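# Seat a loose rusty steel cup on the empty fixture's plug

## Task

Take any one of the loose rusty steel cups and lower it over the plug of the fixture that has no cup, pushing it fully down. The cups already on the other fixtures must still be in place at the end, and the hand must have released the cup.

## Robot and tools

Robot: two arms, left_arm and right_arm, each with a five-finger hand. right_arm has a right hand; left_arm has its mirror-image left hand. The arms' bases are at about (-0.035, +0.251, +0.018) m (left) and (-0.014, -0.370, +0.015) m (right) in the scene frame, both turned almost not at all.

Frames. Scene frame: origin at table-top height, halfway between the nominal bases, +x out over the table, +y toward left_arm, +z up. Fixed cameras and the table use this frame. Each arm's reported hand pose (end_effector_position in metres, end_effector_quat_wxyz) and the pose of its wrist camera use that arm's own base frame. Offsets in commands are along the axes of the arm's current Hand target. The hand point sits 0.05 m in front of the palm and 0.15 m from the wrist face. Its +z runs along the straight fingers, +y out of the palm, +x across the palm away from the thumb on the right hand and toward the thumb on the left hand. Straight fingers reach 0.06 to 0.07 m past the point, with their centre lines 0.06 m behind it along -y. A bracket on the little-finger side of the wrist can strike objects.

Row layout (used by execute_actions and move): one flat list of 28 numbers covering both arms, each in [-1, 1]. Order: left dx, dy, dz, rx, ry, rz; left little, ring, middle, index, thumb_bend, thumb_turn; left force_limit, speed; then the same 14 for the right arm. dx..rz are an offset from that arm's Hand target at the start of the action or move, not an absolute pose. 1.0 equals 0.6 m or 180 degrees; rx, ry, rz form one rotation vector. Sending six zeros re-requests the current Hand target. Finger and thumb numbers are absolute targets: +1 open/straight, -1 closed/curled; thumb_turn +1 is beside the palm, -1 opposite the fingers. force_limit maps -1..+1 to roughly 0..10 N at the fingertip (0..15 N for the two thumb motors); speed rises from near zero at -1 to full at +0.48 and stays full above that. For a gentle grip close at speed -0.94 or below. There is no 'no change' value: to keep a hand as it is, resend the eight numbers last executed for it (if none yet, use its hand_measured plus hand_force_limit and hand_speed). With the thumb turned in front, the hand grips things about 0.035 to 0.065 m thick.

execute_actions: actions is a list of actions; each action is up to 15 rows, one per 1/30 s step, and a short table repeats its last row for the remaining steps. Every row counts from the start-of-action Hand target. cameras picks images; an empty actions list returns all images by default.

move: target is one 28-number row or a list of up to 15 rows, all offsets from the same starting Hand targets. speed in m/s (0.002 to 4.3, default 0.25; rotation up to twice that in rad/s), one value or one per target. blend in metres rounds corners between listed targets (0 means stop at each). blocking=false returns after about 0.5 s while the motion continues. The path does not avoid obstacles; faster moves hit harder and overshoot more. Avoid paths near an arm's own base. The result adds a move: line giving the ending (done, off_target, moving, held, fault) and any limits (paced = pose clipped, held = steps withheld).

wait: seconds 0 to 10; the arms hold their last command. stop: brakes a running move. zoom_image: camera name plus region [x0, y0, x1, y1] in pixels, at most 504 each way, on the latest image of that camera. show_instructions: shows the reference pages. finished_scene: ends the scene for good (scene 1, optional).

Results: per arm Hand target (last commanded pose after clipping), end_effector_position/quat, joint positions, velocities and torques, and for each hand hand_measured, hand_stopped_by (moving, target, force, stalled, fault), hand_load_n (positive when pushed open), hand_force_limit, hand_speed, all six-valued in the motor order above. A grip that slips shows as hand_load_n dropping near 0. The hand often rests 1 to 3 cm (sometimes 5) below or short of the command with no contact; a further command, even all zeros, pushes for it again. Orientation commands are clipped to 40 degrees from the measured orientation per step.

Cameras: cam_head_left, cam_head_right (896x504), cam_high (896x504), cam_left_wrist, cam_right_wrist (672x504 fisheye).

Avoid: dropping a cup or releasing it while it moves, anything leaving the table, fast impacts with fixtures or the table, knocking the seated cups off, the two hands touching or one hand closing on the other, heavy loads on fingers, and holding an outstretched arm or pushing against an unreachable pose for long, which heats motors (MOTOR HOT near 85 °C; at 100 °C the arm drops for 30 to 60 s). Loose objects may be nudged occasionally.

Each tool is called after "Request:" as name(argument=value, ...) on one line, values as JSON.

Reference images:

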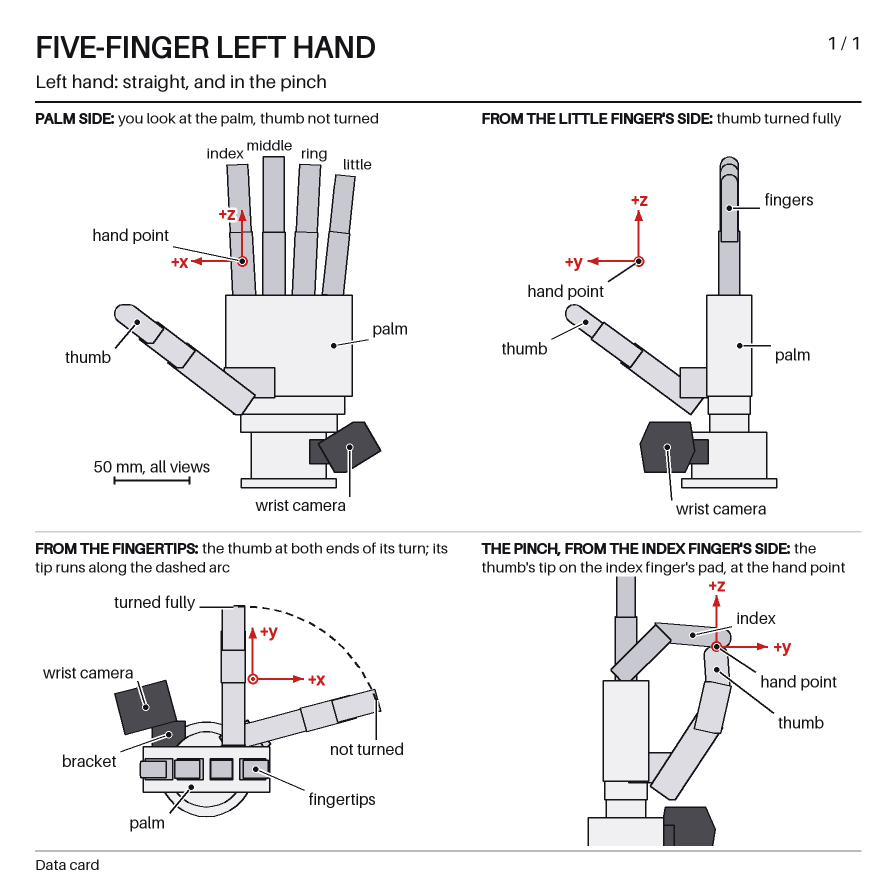

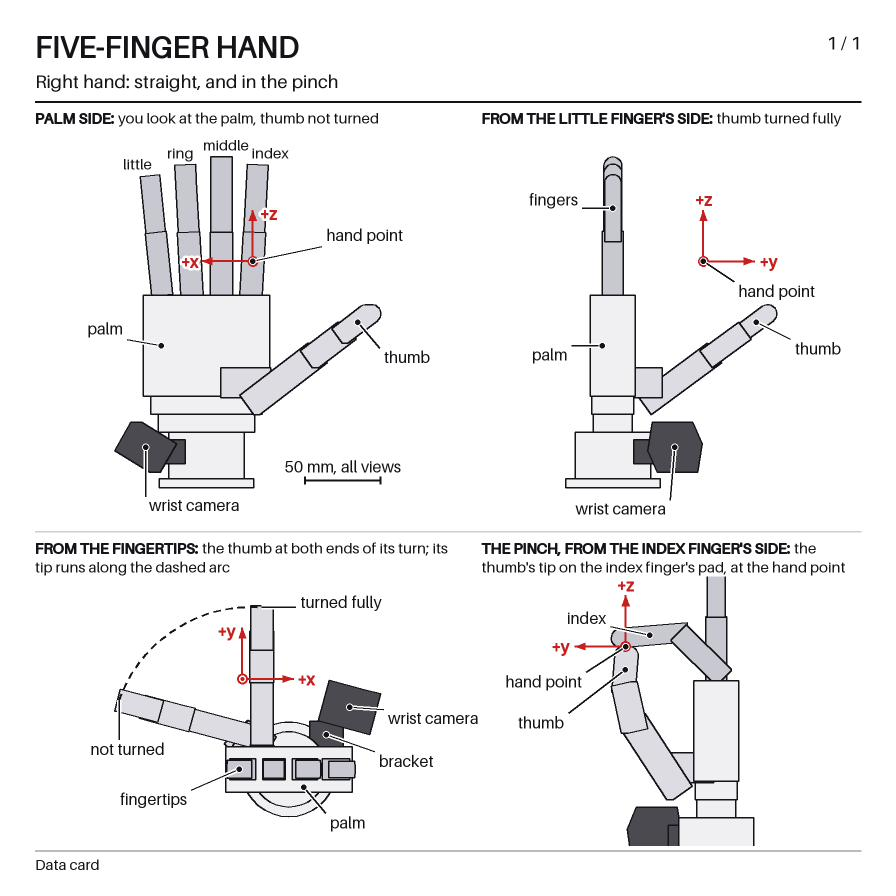

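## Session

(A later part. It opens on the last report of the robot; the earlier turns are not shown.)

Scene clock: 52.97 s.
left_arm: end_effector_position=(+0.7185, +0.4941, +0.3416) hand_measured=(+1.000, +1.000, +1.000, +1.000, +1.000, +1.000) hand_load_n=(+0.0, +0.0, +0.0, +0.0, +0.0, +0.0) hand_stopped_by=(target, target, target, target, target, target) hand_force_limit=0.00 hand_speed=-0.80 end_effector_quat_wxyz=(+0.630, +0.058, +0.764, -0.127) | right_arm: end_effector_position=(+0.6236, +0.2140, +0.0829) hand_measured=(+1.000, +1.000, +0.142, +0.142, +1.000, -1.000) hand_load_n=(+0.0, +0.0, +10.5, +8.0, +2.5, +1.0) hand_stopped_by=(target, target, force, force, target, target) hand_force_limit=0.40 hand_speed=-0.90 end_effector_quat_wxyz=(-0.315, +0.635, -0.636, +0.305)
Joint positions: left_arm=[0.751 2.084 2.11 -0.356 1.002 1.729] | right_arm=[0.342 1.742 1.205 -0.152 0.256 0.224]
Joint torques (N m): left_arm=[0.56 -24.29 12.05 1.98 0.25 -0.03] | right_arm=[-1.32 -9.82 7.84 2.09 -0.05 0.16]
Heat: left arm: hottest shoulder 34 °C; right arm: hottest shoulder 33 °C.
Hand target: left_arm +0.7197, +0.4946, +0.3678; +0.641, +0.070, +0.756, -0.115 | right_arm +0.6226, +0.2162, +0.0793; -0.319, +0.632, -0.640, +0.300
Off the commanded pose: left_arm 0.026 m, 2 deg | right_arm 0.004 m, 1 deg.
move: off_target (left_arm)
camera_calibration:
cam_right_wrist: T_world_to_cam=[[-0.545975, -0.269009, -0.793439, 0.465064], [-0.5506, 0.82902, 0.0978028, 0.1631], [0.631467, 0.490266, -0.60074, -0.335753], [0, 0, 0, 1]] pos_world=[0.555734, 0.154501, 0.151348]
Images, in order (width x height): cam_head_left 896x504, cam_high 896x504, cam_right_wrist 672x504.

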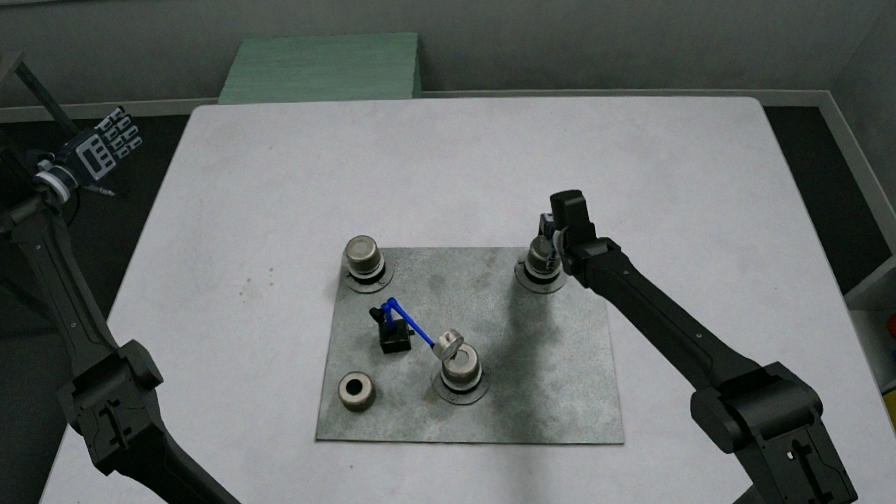

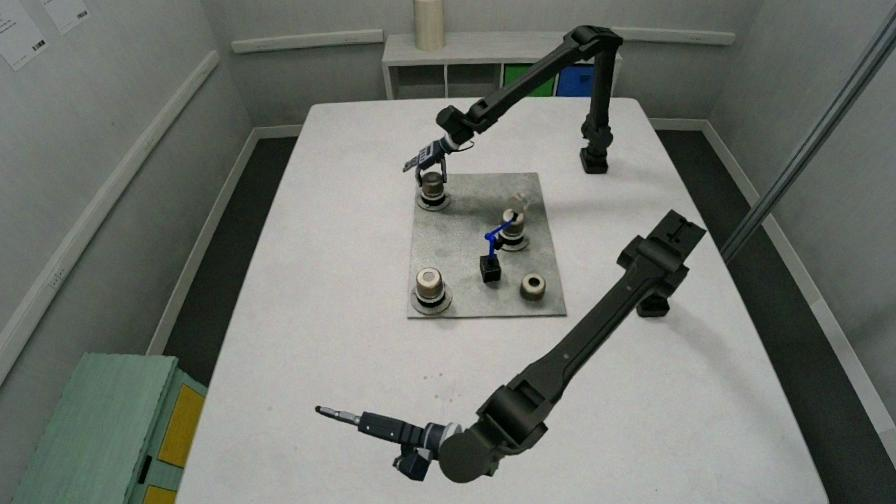

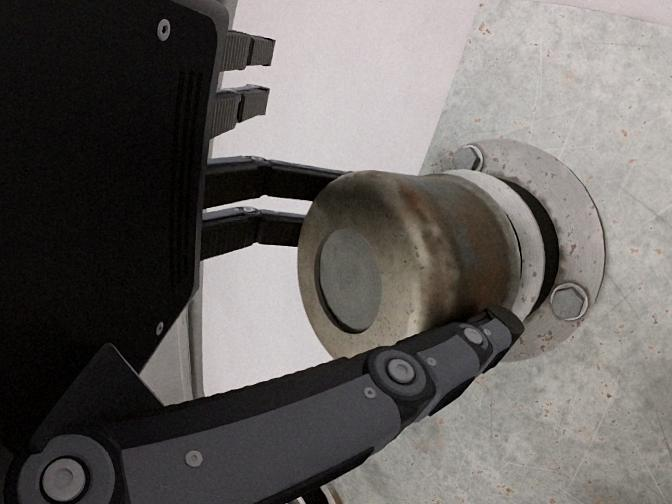

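Request:
move(target=[0,0,0,0,0,0,1,1,1,1,1,1,0,-0.8,0.0005,0.0085,0.0055,0,0,0,1,1,-0.5,-0.5,1,-1,0.4,-0.9], speed=0.04, cameras=["cam_right_wrist","cam_high","cam_head_left"])

Request:
zoom_image(camera="cam_high", region=[405, 140, 465, 220])

Request:
zoom_image(camera="cam_head_left", region=[510, 205, 580, 295])

Request:
zoom_image(camera="cam_right_wrist", region=[280, 120, 630, 380])

Scene clock: 54.17 s.
left_arm: end_effector_position=(+0.7185, +0.4941, +0.3416) hand_measured=(+1.000, +1.000, +1.000, +1.000, +1.000, +1.000) hand_load_n=(+0.0, +0.0, +0.0, +0.0, +0.0, +0.0) hand_stopped_by=(target, target, target, target, target, target) hand_force_limit=0.00 hand_speed=-0.80 end_effector_quat_wxyz=(+0.630, +0.058, +0.764, -0.127) | right_arm: end_effector_position=(+0.6236, +0.2140, +0.0822) hand_measured=(+1.000, +1.000, +0.142, +0.142, +1.000, -1.000) hand_load_n=(+0.0, +0.0, +10.0, +7.5, +2.5, +0.0) hand_stopped_by=(target, target, force, force, target, target) hand_force_limit=0.40 hand_speed=-0.90 end_effector_quat_wxyz=(-0.317, +0.634, -0.636, +0.306)
Joint positions: left_arm=[0.751 2.084 2.11 -0.356 1.002 1.729] | right_arm=[0.342 1.742 1.201 -0.143 0.256 0.224]
Joint torques (N m): left_arm=[-0.26 -24.35 12.01 1.99 0.2 0.02] | right_arm=[-1.32 -9.35 7.5 2.33 -0.04 0.16]
Heat: left arm: hottest shoulder 34 °C; right arm: hottest shoulder 33 °C.
Hand target: left_arm +0.7197, +0.4946, +0.3678; +0.641, +0.070, +0.756, -0.115 | right_arm +0.6220, +0.2161, +0.0732; -0.319, +0.632, -0.640, +0.300
Off the commanded pose: left_arm 0.026 m, 2 deg | right_arm 0.009 m, 1 deg.
move: off_target (left_arm)
camera_calibration:
cam_right_wrist: T_world_to_cam=[[-0.542592, -0.267886, -0.796135, 0.462487], [-0.551051, 0.828854, 0.096664, 0.163618], [0.633984, 0.49116, -0.597349, -0.338225], [0, 0, 0, 1]] pos_world=[0.555533, 0.154401, 0.150348]
Images, in order (width x height): cam_head_left 896x504, cam_high 896x504, cam_right_wrist 672x504.

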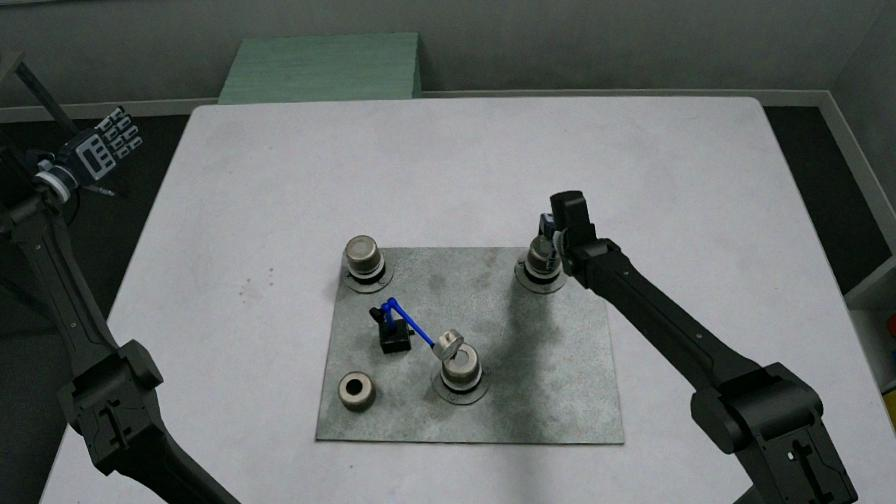

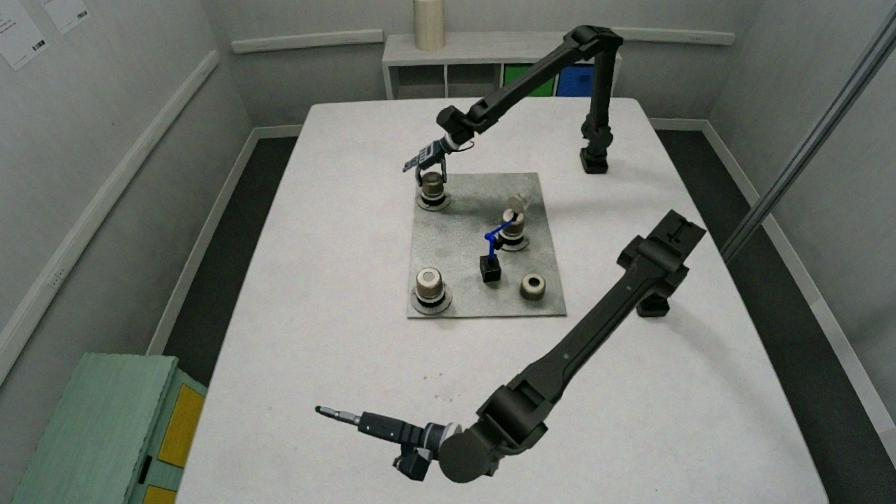

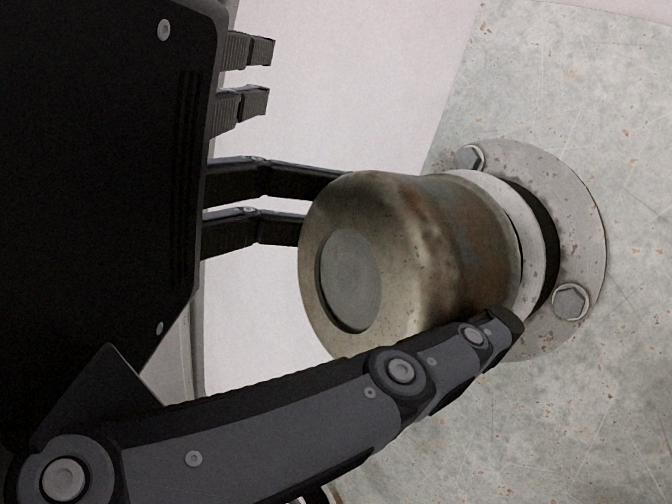

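Scaled by 6.300 from the camera's 896x504 image, which has a finer 1280x720 frame.

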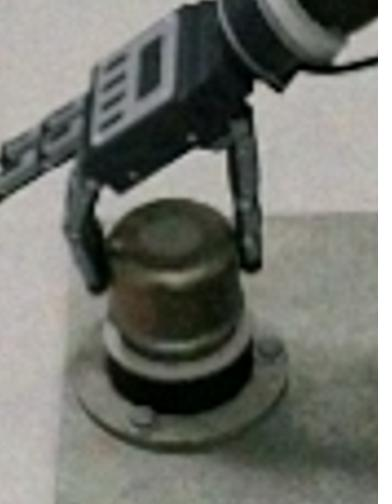

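Scaled by 5.600 from the camera's 896x504 image, which has a finer 1280x720 frame.

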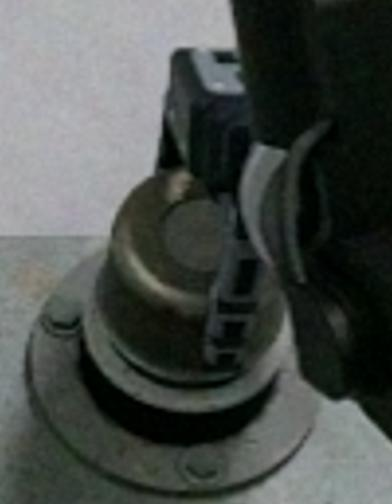

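Scaled by 1.440 from the camera's 672x504 image, which has a finer 960x720 frame.

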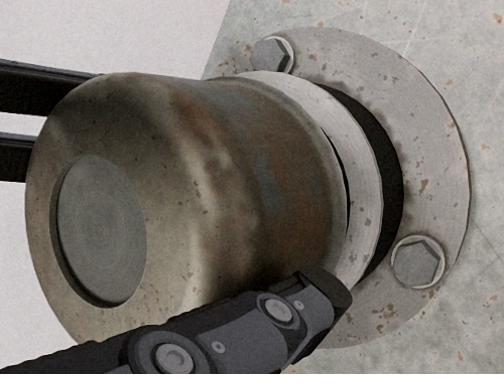

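Request:
zoom_image(camera="cam_head_left", region=[345, 230, 385, 280])

Request:
zoom_image(camera="cam_high", region=[412, 262, 448, 307])

Request:
zoom_image(camera="cam_high", region=[415, 165, 451, 210])

Request:
zoom_image(camera="cam_head_left", region=[525, 230, 565, 280])

Scaled by 10.080 from the camera's 896x504 image, which has a finer 1280x720 frame.

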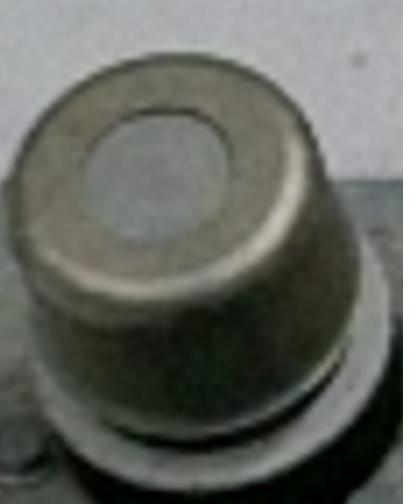

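Scaled by 11.200 from the camera's 896x504 image, which has a finer 1280x720 frame.

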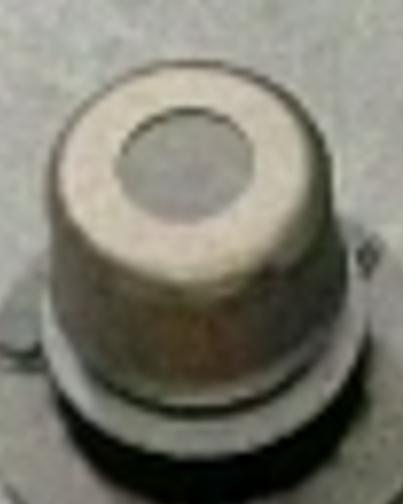

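Scaled by 11.200 from the camera's 896x504 image, which has a finer 1280x720 frame.

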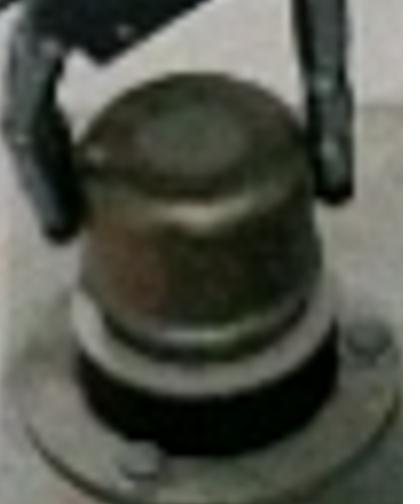

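Scaled by 10.080 from the camera's 896x504 image, which has a finer 1280x720 frame.

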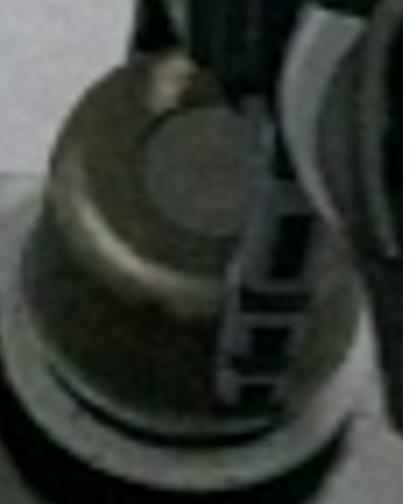

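Request:
move(target=[0,0,0,0,0,0,1,1,1,1,1,1,0,-0.8,0,-0.0067,-0.0045,0,0,0,1,1,0.4,0.4,1,-1,0.4,-0.6], speed=0.04, cameras=["cam_right_wrist","cam_high","cam_head_left"])

Request:
zoom_image(camera="cam_high", region=[405, 140, 465, 220])

Scene clock: 56.67 s.
left_arm: end_effector_position=(+0.7185, +0.4941, +0.3416) hand_measured=(+1.000, +1.000, +1.000, +1.000, +1.000, +1.000) hand_load_n=(+0.0, +0.0, +0.0, +0.0, +0.0, +0.0) hand_stopped_by=(target, target, target, target, target, target) hand_force_limit=0.00 hand_speed=-0.80 end_effector_quat_wxyz=(+0.630, +0.058, +0.764, -0.127) | right_arm: end_effector_position=(+0.6191, +0.2129, +0.0748) hand_measured=(+1.000, +1.000, +0.400, +0.400, +1.000, -1.000) hand_load_n=(+0.0, +0.0, +0.0, +0.0, +0.0, +0.5) hand_stopped_by=(target, target, target, target, target, target) hand_force_limit=0.40 hand_speed=-0.60 end_effector_quat_wxyz=(-0.312, +0.637, -0.637, +0.302)
Joint positions: left_arm=[0.751 2.084 2.11 -0.356 1.002 1.729] | right_arm=[0.342 1.745 1.19 -0.143 0.253 0.224]
Joint torques (N m): left_arm=[0.62 -23.53 11.93 1.72 0.17 0] | right_arm=[-1.38 -9.82 8.95 1.84 0.05 0.15]
Heat: left arm: hottest shoulder 34 °C; right arm: hottest shoulder 33 °C.
Hand target: left_arm +0.7197, +0.4946, +0.3678; +0.641, +0.070, +0.756, -0.115 | right_arm +0.6224, +0.2159, +0.0780; -0.319, +0.632, -0.640, +0.300
Off the commanded pose: left_arm 0.026 m, 2 deg | right_arm 0.005 m, 1 deg.
move: off_target (left_arm)
camera_calibration:
cam_right_wrist: T_world_to_cam=[[-0.552784, -0.271347, -0.787909, 0.460306], [-0.551357, 0.828053, 0.101652, 0.162618], [0.624848, 0.490611, -0.607344, -0.332758], [0, 0, 0, 1]] pos_world=[0.552034, 0.153501, 0.144051]
Images, in order (width x height): cam_head_left 896x504, cam_high 896x504, cam_right_wrist 672x504.

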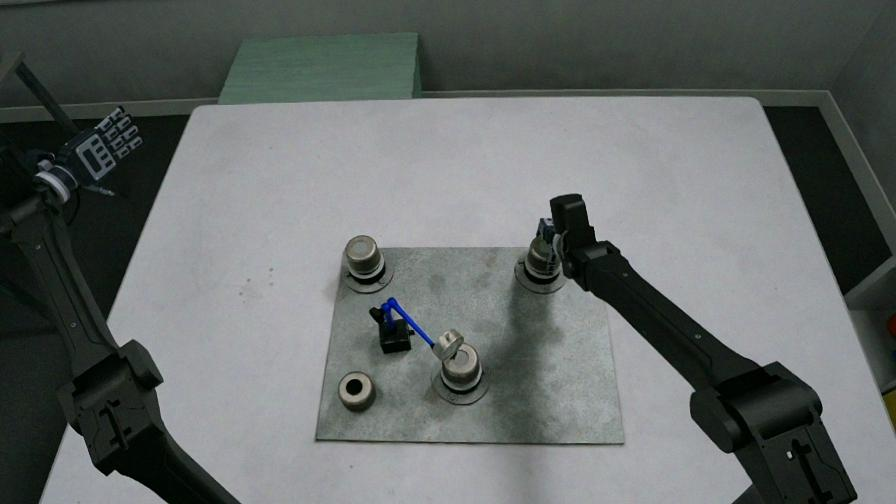

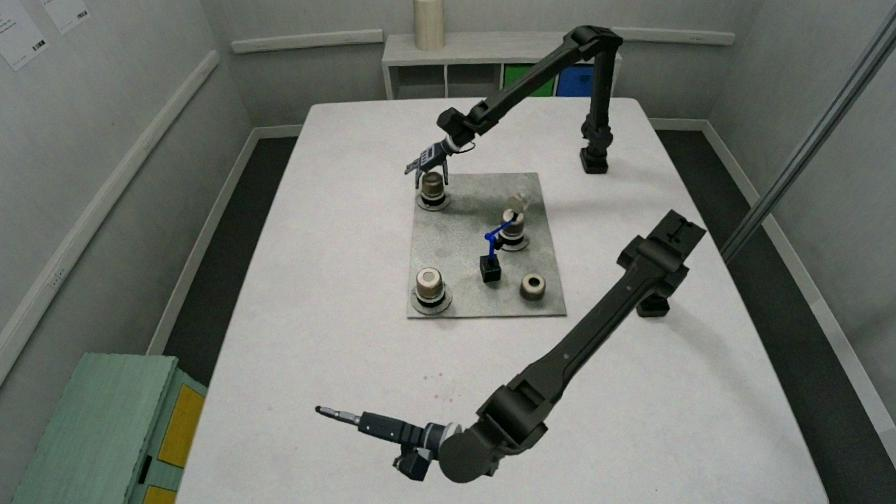

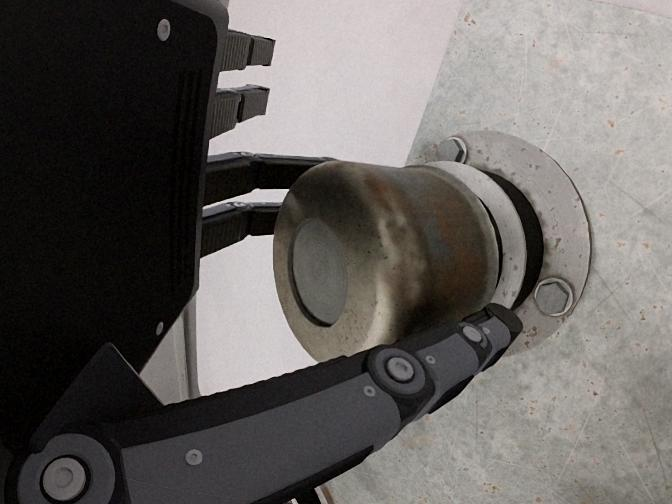

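Scaled by 6.300 from the camera's 896x504 image, which has a finer 1280x720 frame.

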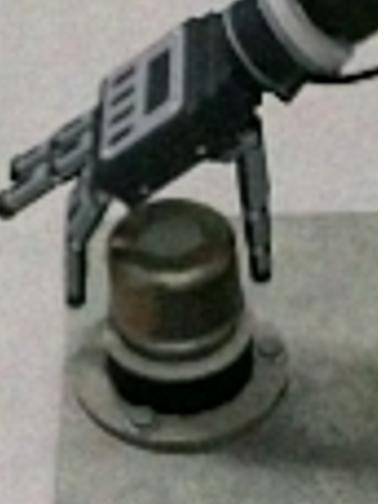

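Request:
move(target=[[0,0,0,0,0,0,1,1,1,1,1,1,0,-0.8,0,0,0,0,0,0,1,1,1,1,1,-1,0.4,-0.4],[0,0,0,0,0,0,1,1,1,1,1,1,0,-0.8,-0.001,-0.0122,-0.0398,0,0,0,1,1,1,1,1,-1,0.4,-0.4],[0,0,0,0,0,0,1,1,1,1,1,1,0,-0.8,-0.007,-0.182,-0.174,0,0,0,1,1,1,1,1,-1,0.4,-0.4]], speed=[0.05,0.05,0.1], blend=[0,0.01,0], cameras=["cam_right_wrist","cam_high","cam_head_left"])

Request:
zoom_image(camera="cam_high", region=[405, 140, 465, 220])

Request:
zoom_image(camera="cam_head_left", region=[510, 205, 580, 295])

Scene clock: 60.50 s.
left_arm: end_effector_position=(+0.7185, +0.4941, +0.3416) hand_measured=(+1.000, +1.000, +1.000, +1.000, +1.000, +1.000) hand_load_n=(+0.0, +0.0, +0.0, +0.0, +0.0, +0.0) hand_stopped_by=(target, target, target, target, target, target) hand_force_limit=0.00 hand_speed=-0.80 end_effector_quat_wxyz=(+0.630, +0.058, +0.764, -0.127) | right_arm: end_effector_position=(+0.5893, +0.2026, +0.1700) hand_measured=(+1.000, +1.000, +1.000, +1.000, +1.000, -1.000) hand_load_n=(+0.0, +0.0, +0.0, -0.5, +0.0, +0.0) hand_stopped_by=(target, target, target, target, target, target) hand_force_limit=0.40 hand_speed=-0.40 end_effector_quat_wxyz=(-0.277, +0.652, -0.646, +0.284)
Joint positions: left_arm=[0.751 2.084 2.11 -0.356 1.002 1.729] | right_arm=[0.342 1.598 1.313 -0.5 0.253 0.227]
Joint torques (N m): left_arm=[-0.15 -24.29 12.07 1.74 0.19 0.05] | right_arm=[-0.56 -11.28 15.97 1.06 0.29 0.18]
Heat: left arm: hottest shoulder 34 °C; right arm: hottest shoulder 33 °C.
Hand target: left_arm +0.7197, +0.4946, +0.3678; +0.641, +0.070, +0.756, -0.115 | right_arm +0.6077, +0.2158, +0.2285; -0.319, +0.632, -0.640, +0.300
Off the commanded pose: left_arm 0.026 m, 2 deg | right_arm 0.063 m, 6 deg.
move: off_target (left_arm, right_arm)
camera_calibration:
cam_right_wrist: T_world_to_cam=[[-0.615573, -0.290111, -0.732738, 0.547379], [-0.540448, 0.832104, 0.124578, 0.134001], [0.573573, 0.472693, -0.66901, -0.206922], [0, 0, 0, 1]] pos_world=[0.528057, 0.145108, 0.245959]
Images, in order (width x height): cam_head_left 896x504, cam_high 896x504, cam_right_wrist 672x504.

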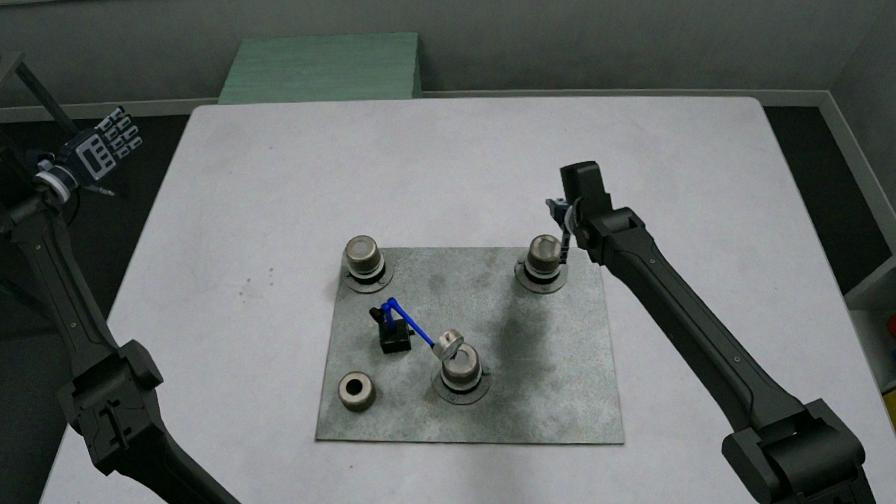

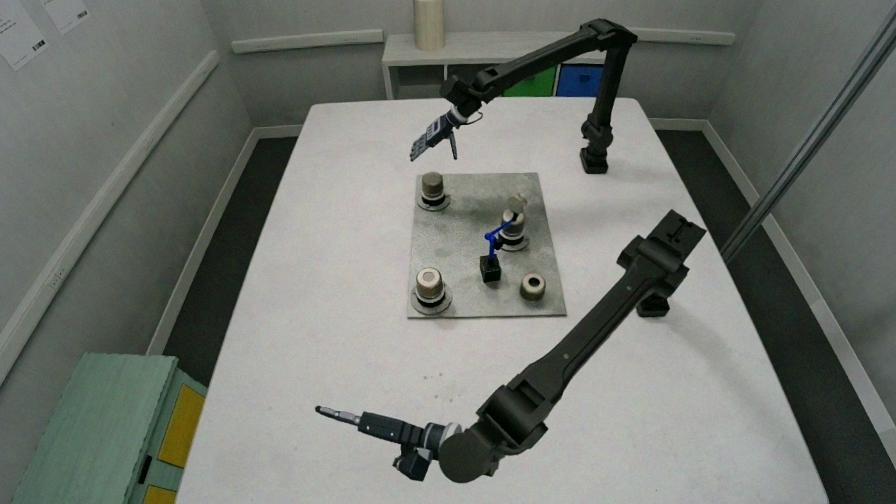

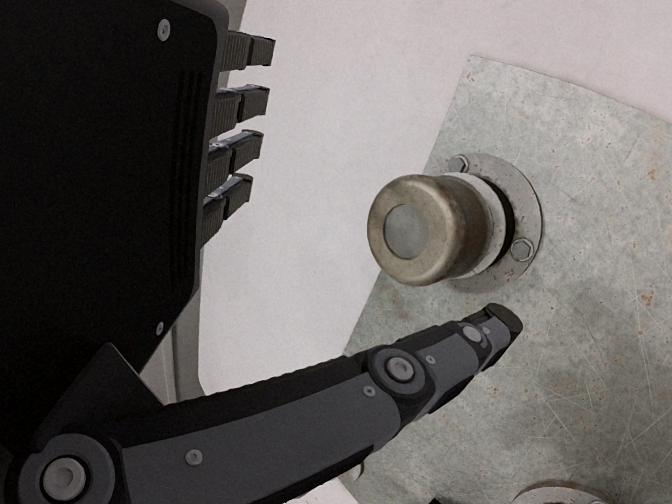

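Scaled by 6.300 from the camera's 896x504 image, which has a finer 1280x720 frame.

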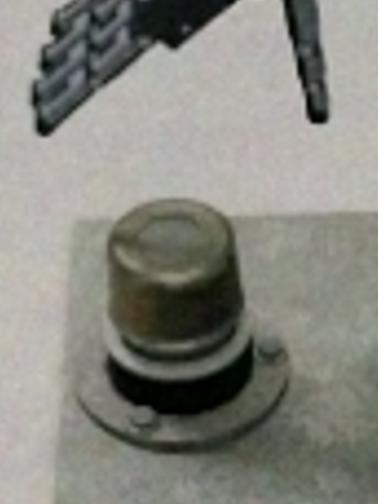

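Scaled by 5.600 from the camera's 896x504 image, which has a finer 1280x720 frame.

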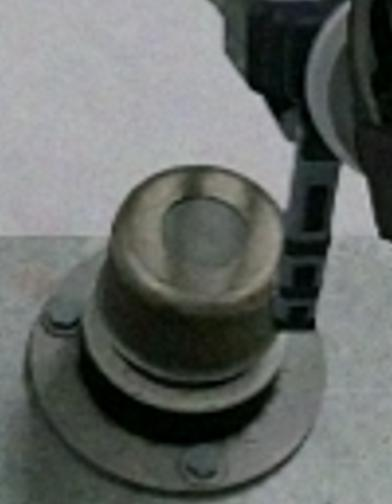

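Request:
zoom_image(camera="cam_right_wrist", region=[350, 150, 560, 300])

Request:
zoom_image(camera="cam_high", region=[415, 165, 451, 210])

Request:
zoom_image(camera="cam_high", region=[494, 200, 530, 260])

Request:
zoom_image(camera="cam_head_left", region=[525, 230, 565, 280])

Request:
zoom_image(camera="cam_head_left", region=[430, 325, 495, 405])

Scaled by 2.400 from the camera's 672x504 image, which has a finer 960x720 frame.

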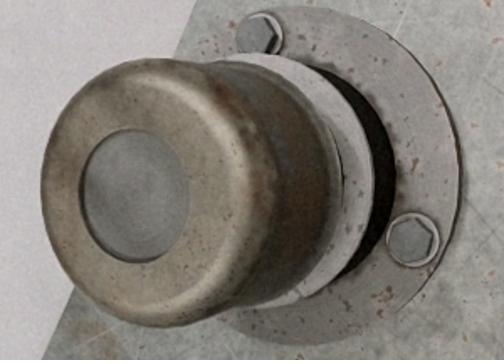

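Scaled by 11.200 from the camera's 896x504 image, which has a finer 1280x720 frame.

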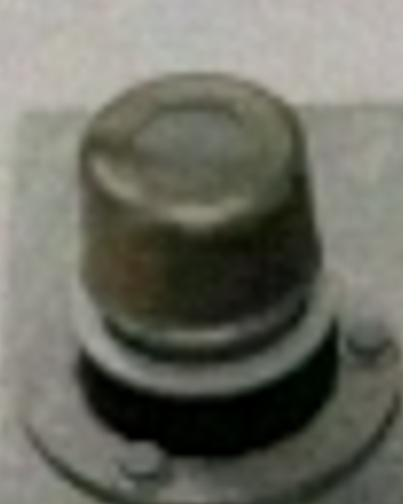

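Scaled by 8.400 from the camera's 896x504 image, which has a finer 1280x720 frame.

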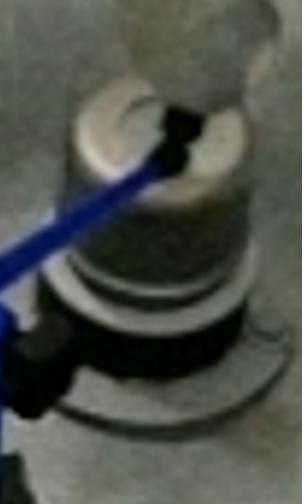

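Scaled by 10.080 from the camera's 896x504 image, which has a finer 1280x720 frame.

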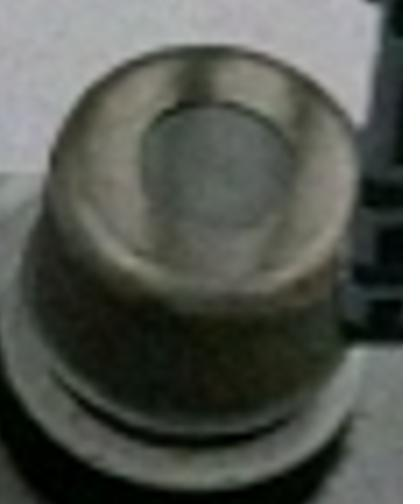

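Scaled by 6.300 from the camera's 896x504 image, which has a finer 1280x720 frame.

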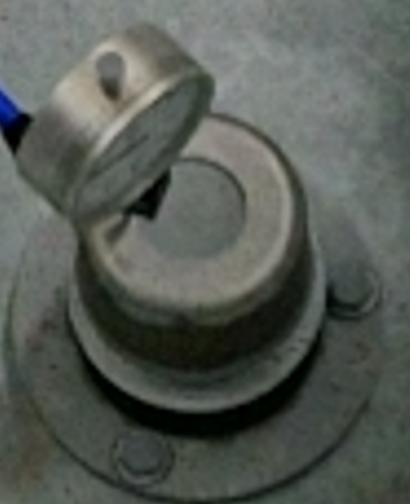

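Request:
wait(seconds=0.1, cameras=["cam_head_right"])

Request:
zoom_image(camera="cam_head_right", region=[400, 190, 640, 400])

Scene clock: 61.20 s.
left_arm: end_effector_position=(+0.7185, +0.4941, +0.3416) hand_measured=(+1.000, +1.000, +1.000, +1.000, +1.000, +1.000) hand_load_n=(+0.0, +0.0, +0.0, +0.0, +0.0, +0.0) hand_stopped_by=(target, target, target, target, target, target) hand_force_limit=0.00 hand_speed=-0.80 end_effector_quat_wxyz=(+0.630, +0.058, +0.764, -0.127) | right_arm: end_effector_position=(+0.5893, +0.2026, +0.1700) hand_measured=(+1.000, +1.000, +1.000, +1.000, +1.000, -1.000) hand_load_n=(+0.0, -0.5, +0.0, +0.0, +0.0, +0.0) hand_stopped_by=(target, target, target, target, target, target) hand_force_limit=0.40 hand_speed=-0.40 end_effector_quat_wxyz=(-0.277, +0.652, -0.646, +0.284)
Joint positions: left_arm=[0.751 2.084 2.11 -0.356 1.002 1.729] | right_arm=[0.342 1.598 1.313 -0.5 0.253 0.227]
Joint torques (N m): left_arm=[0.44 -23.59 12.16 1.85 0.19 0.03] | right_arm=[-0.56 -11.28 15.98 1.06 0.29 0.18]
Heat: left arm: hottest shoulder 34 °C; right arm: hottest shoulder 33 °C.
Hand target: left_arm +0.7197, +0.4946, +0.3678; +0.641, +0.070, +0.756, -0.115 | right_arm +0.6077, +0.2158, +0.2285; -0.319, +0.632, -0.640, +0.300
Off the commanded pose: left_arm 0.026 m, 2 deg | right_arm 0.063 m, 6 deg.
wait: 0.10 s; at rest from the start
Images, in order (width x height): cam_head_right 896x504.

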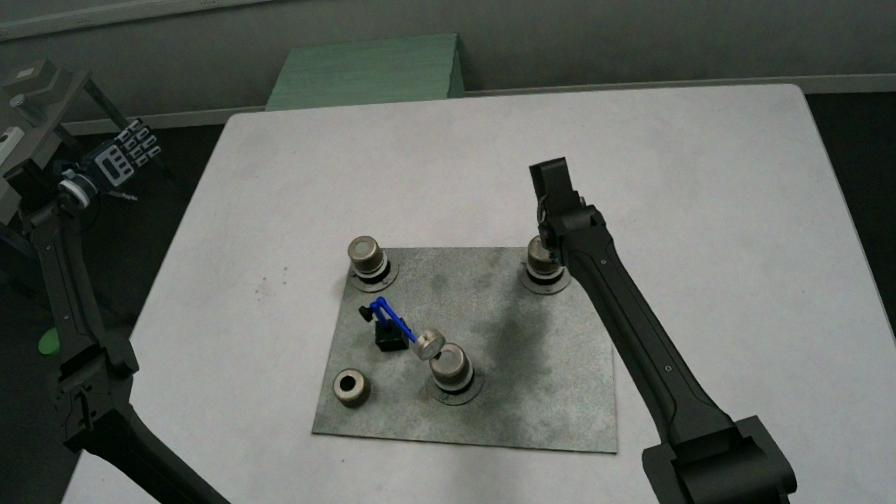

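Scaled by 2.100 from the camera's 896x504 image, which has a finer 1280x720 frame.

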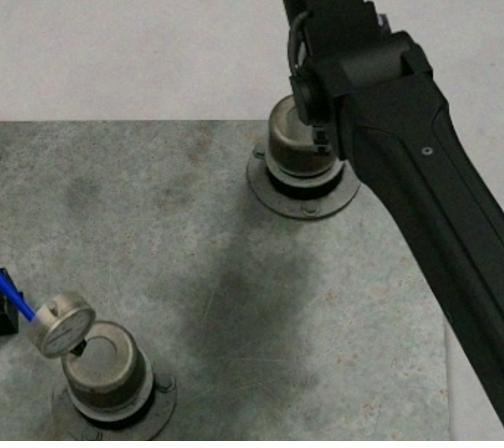

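Request:
finished_scene()

The scene is finished: the task was done.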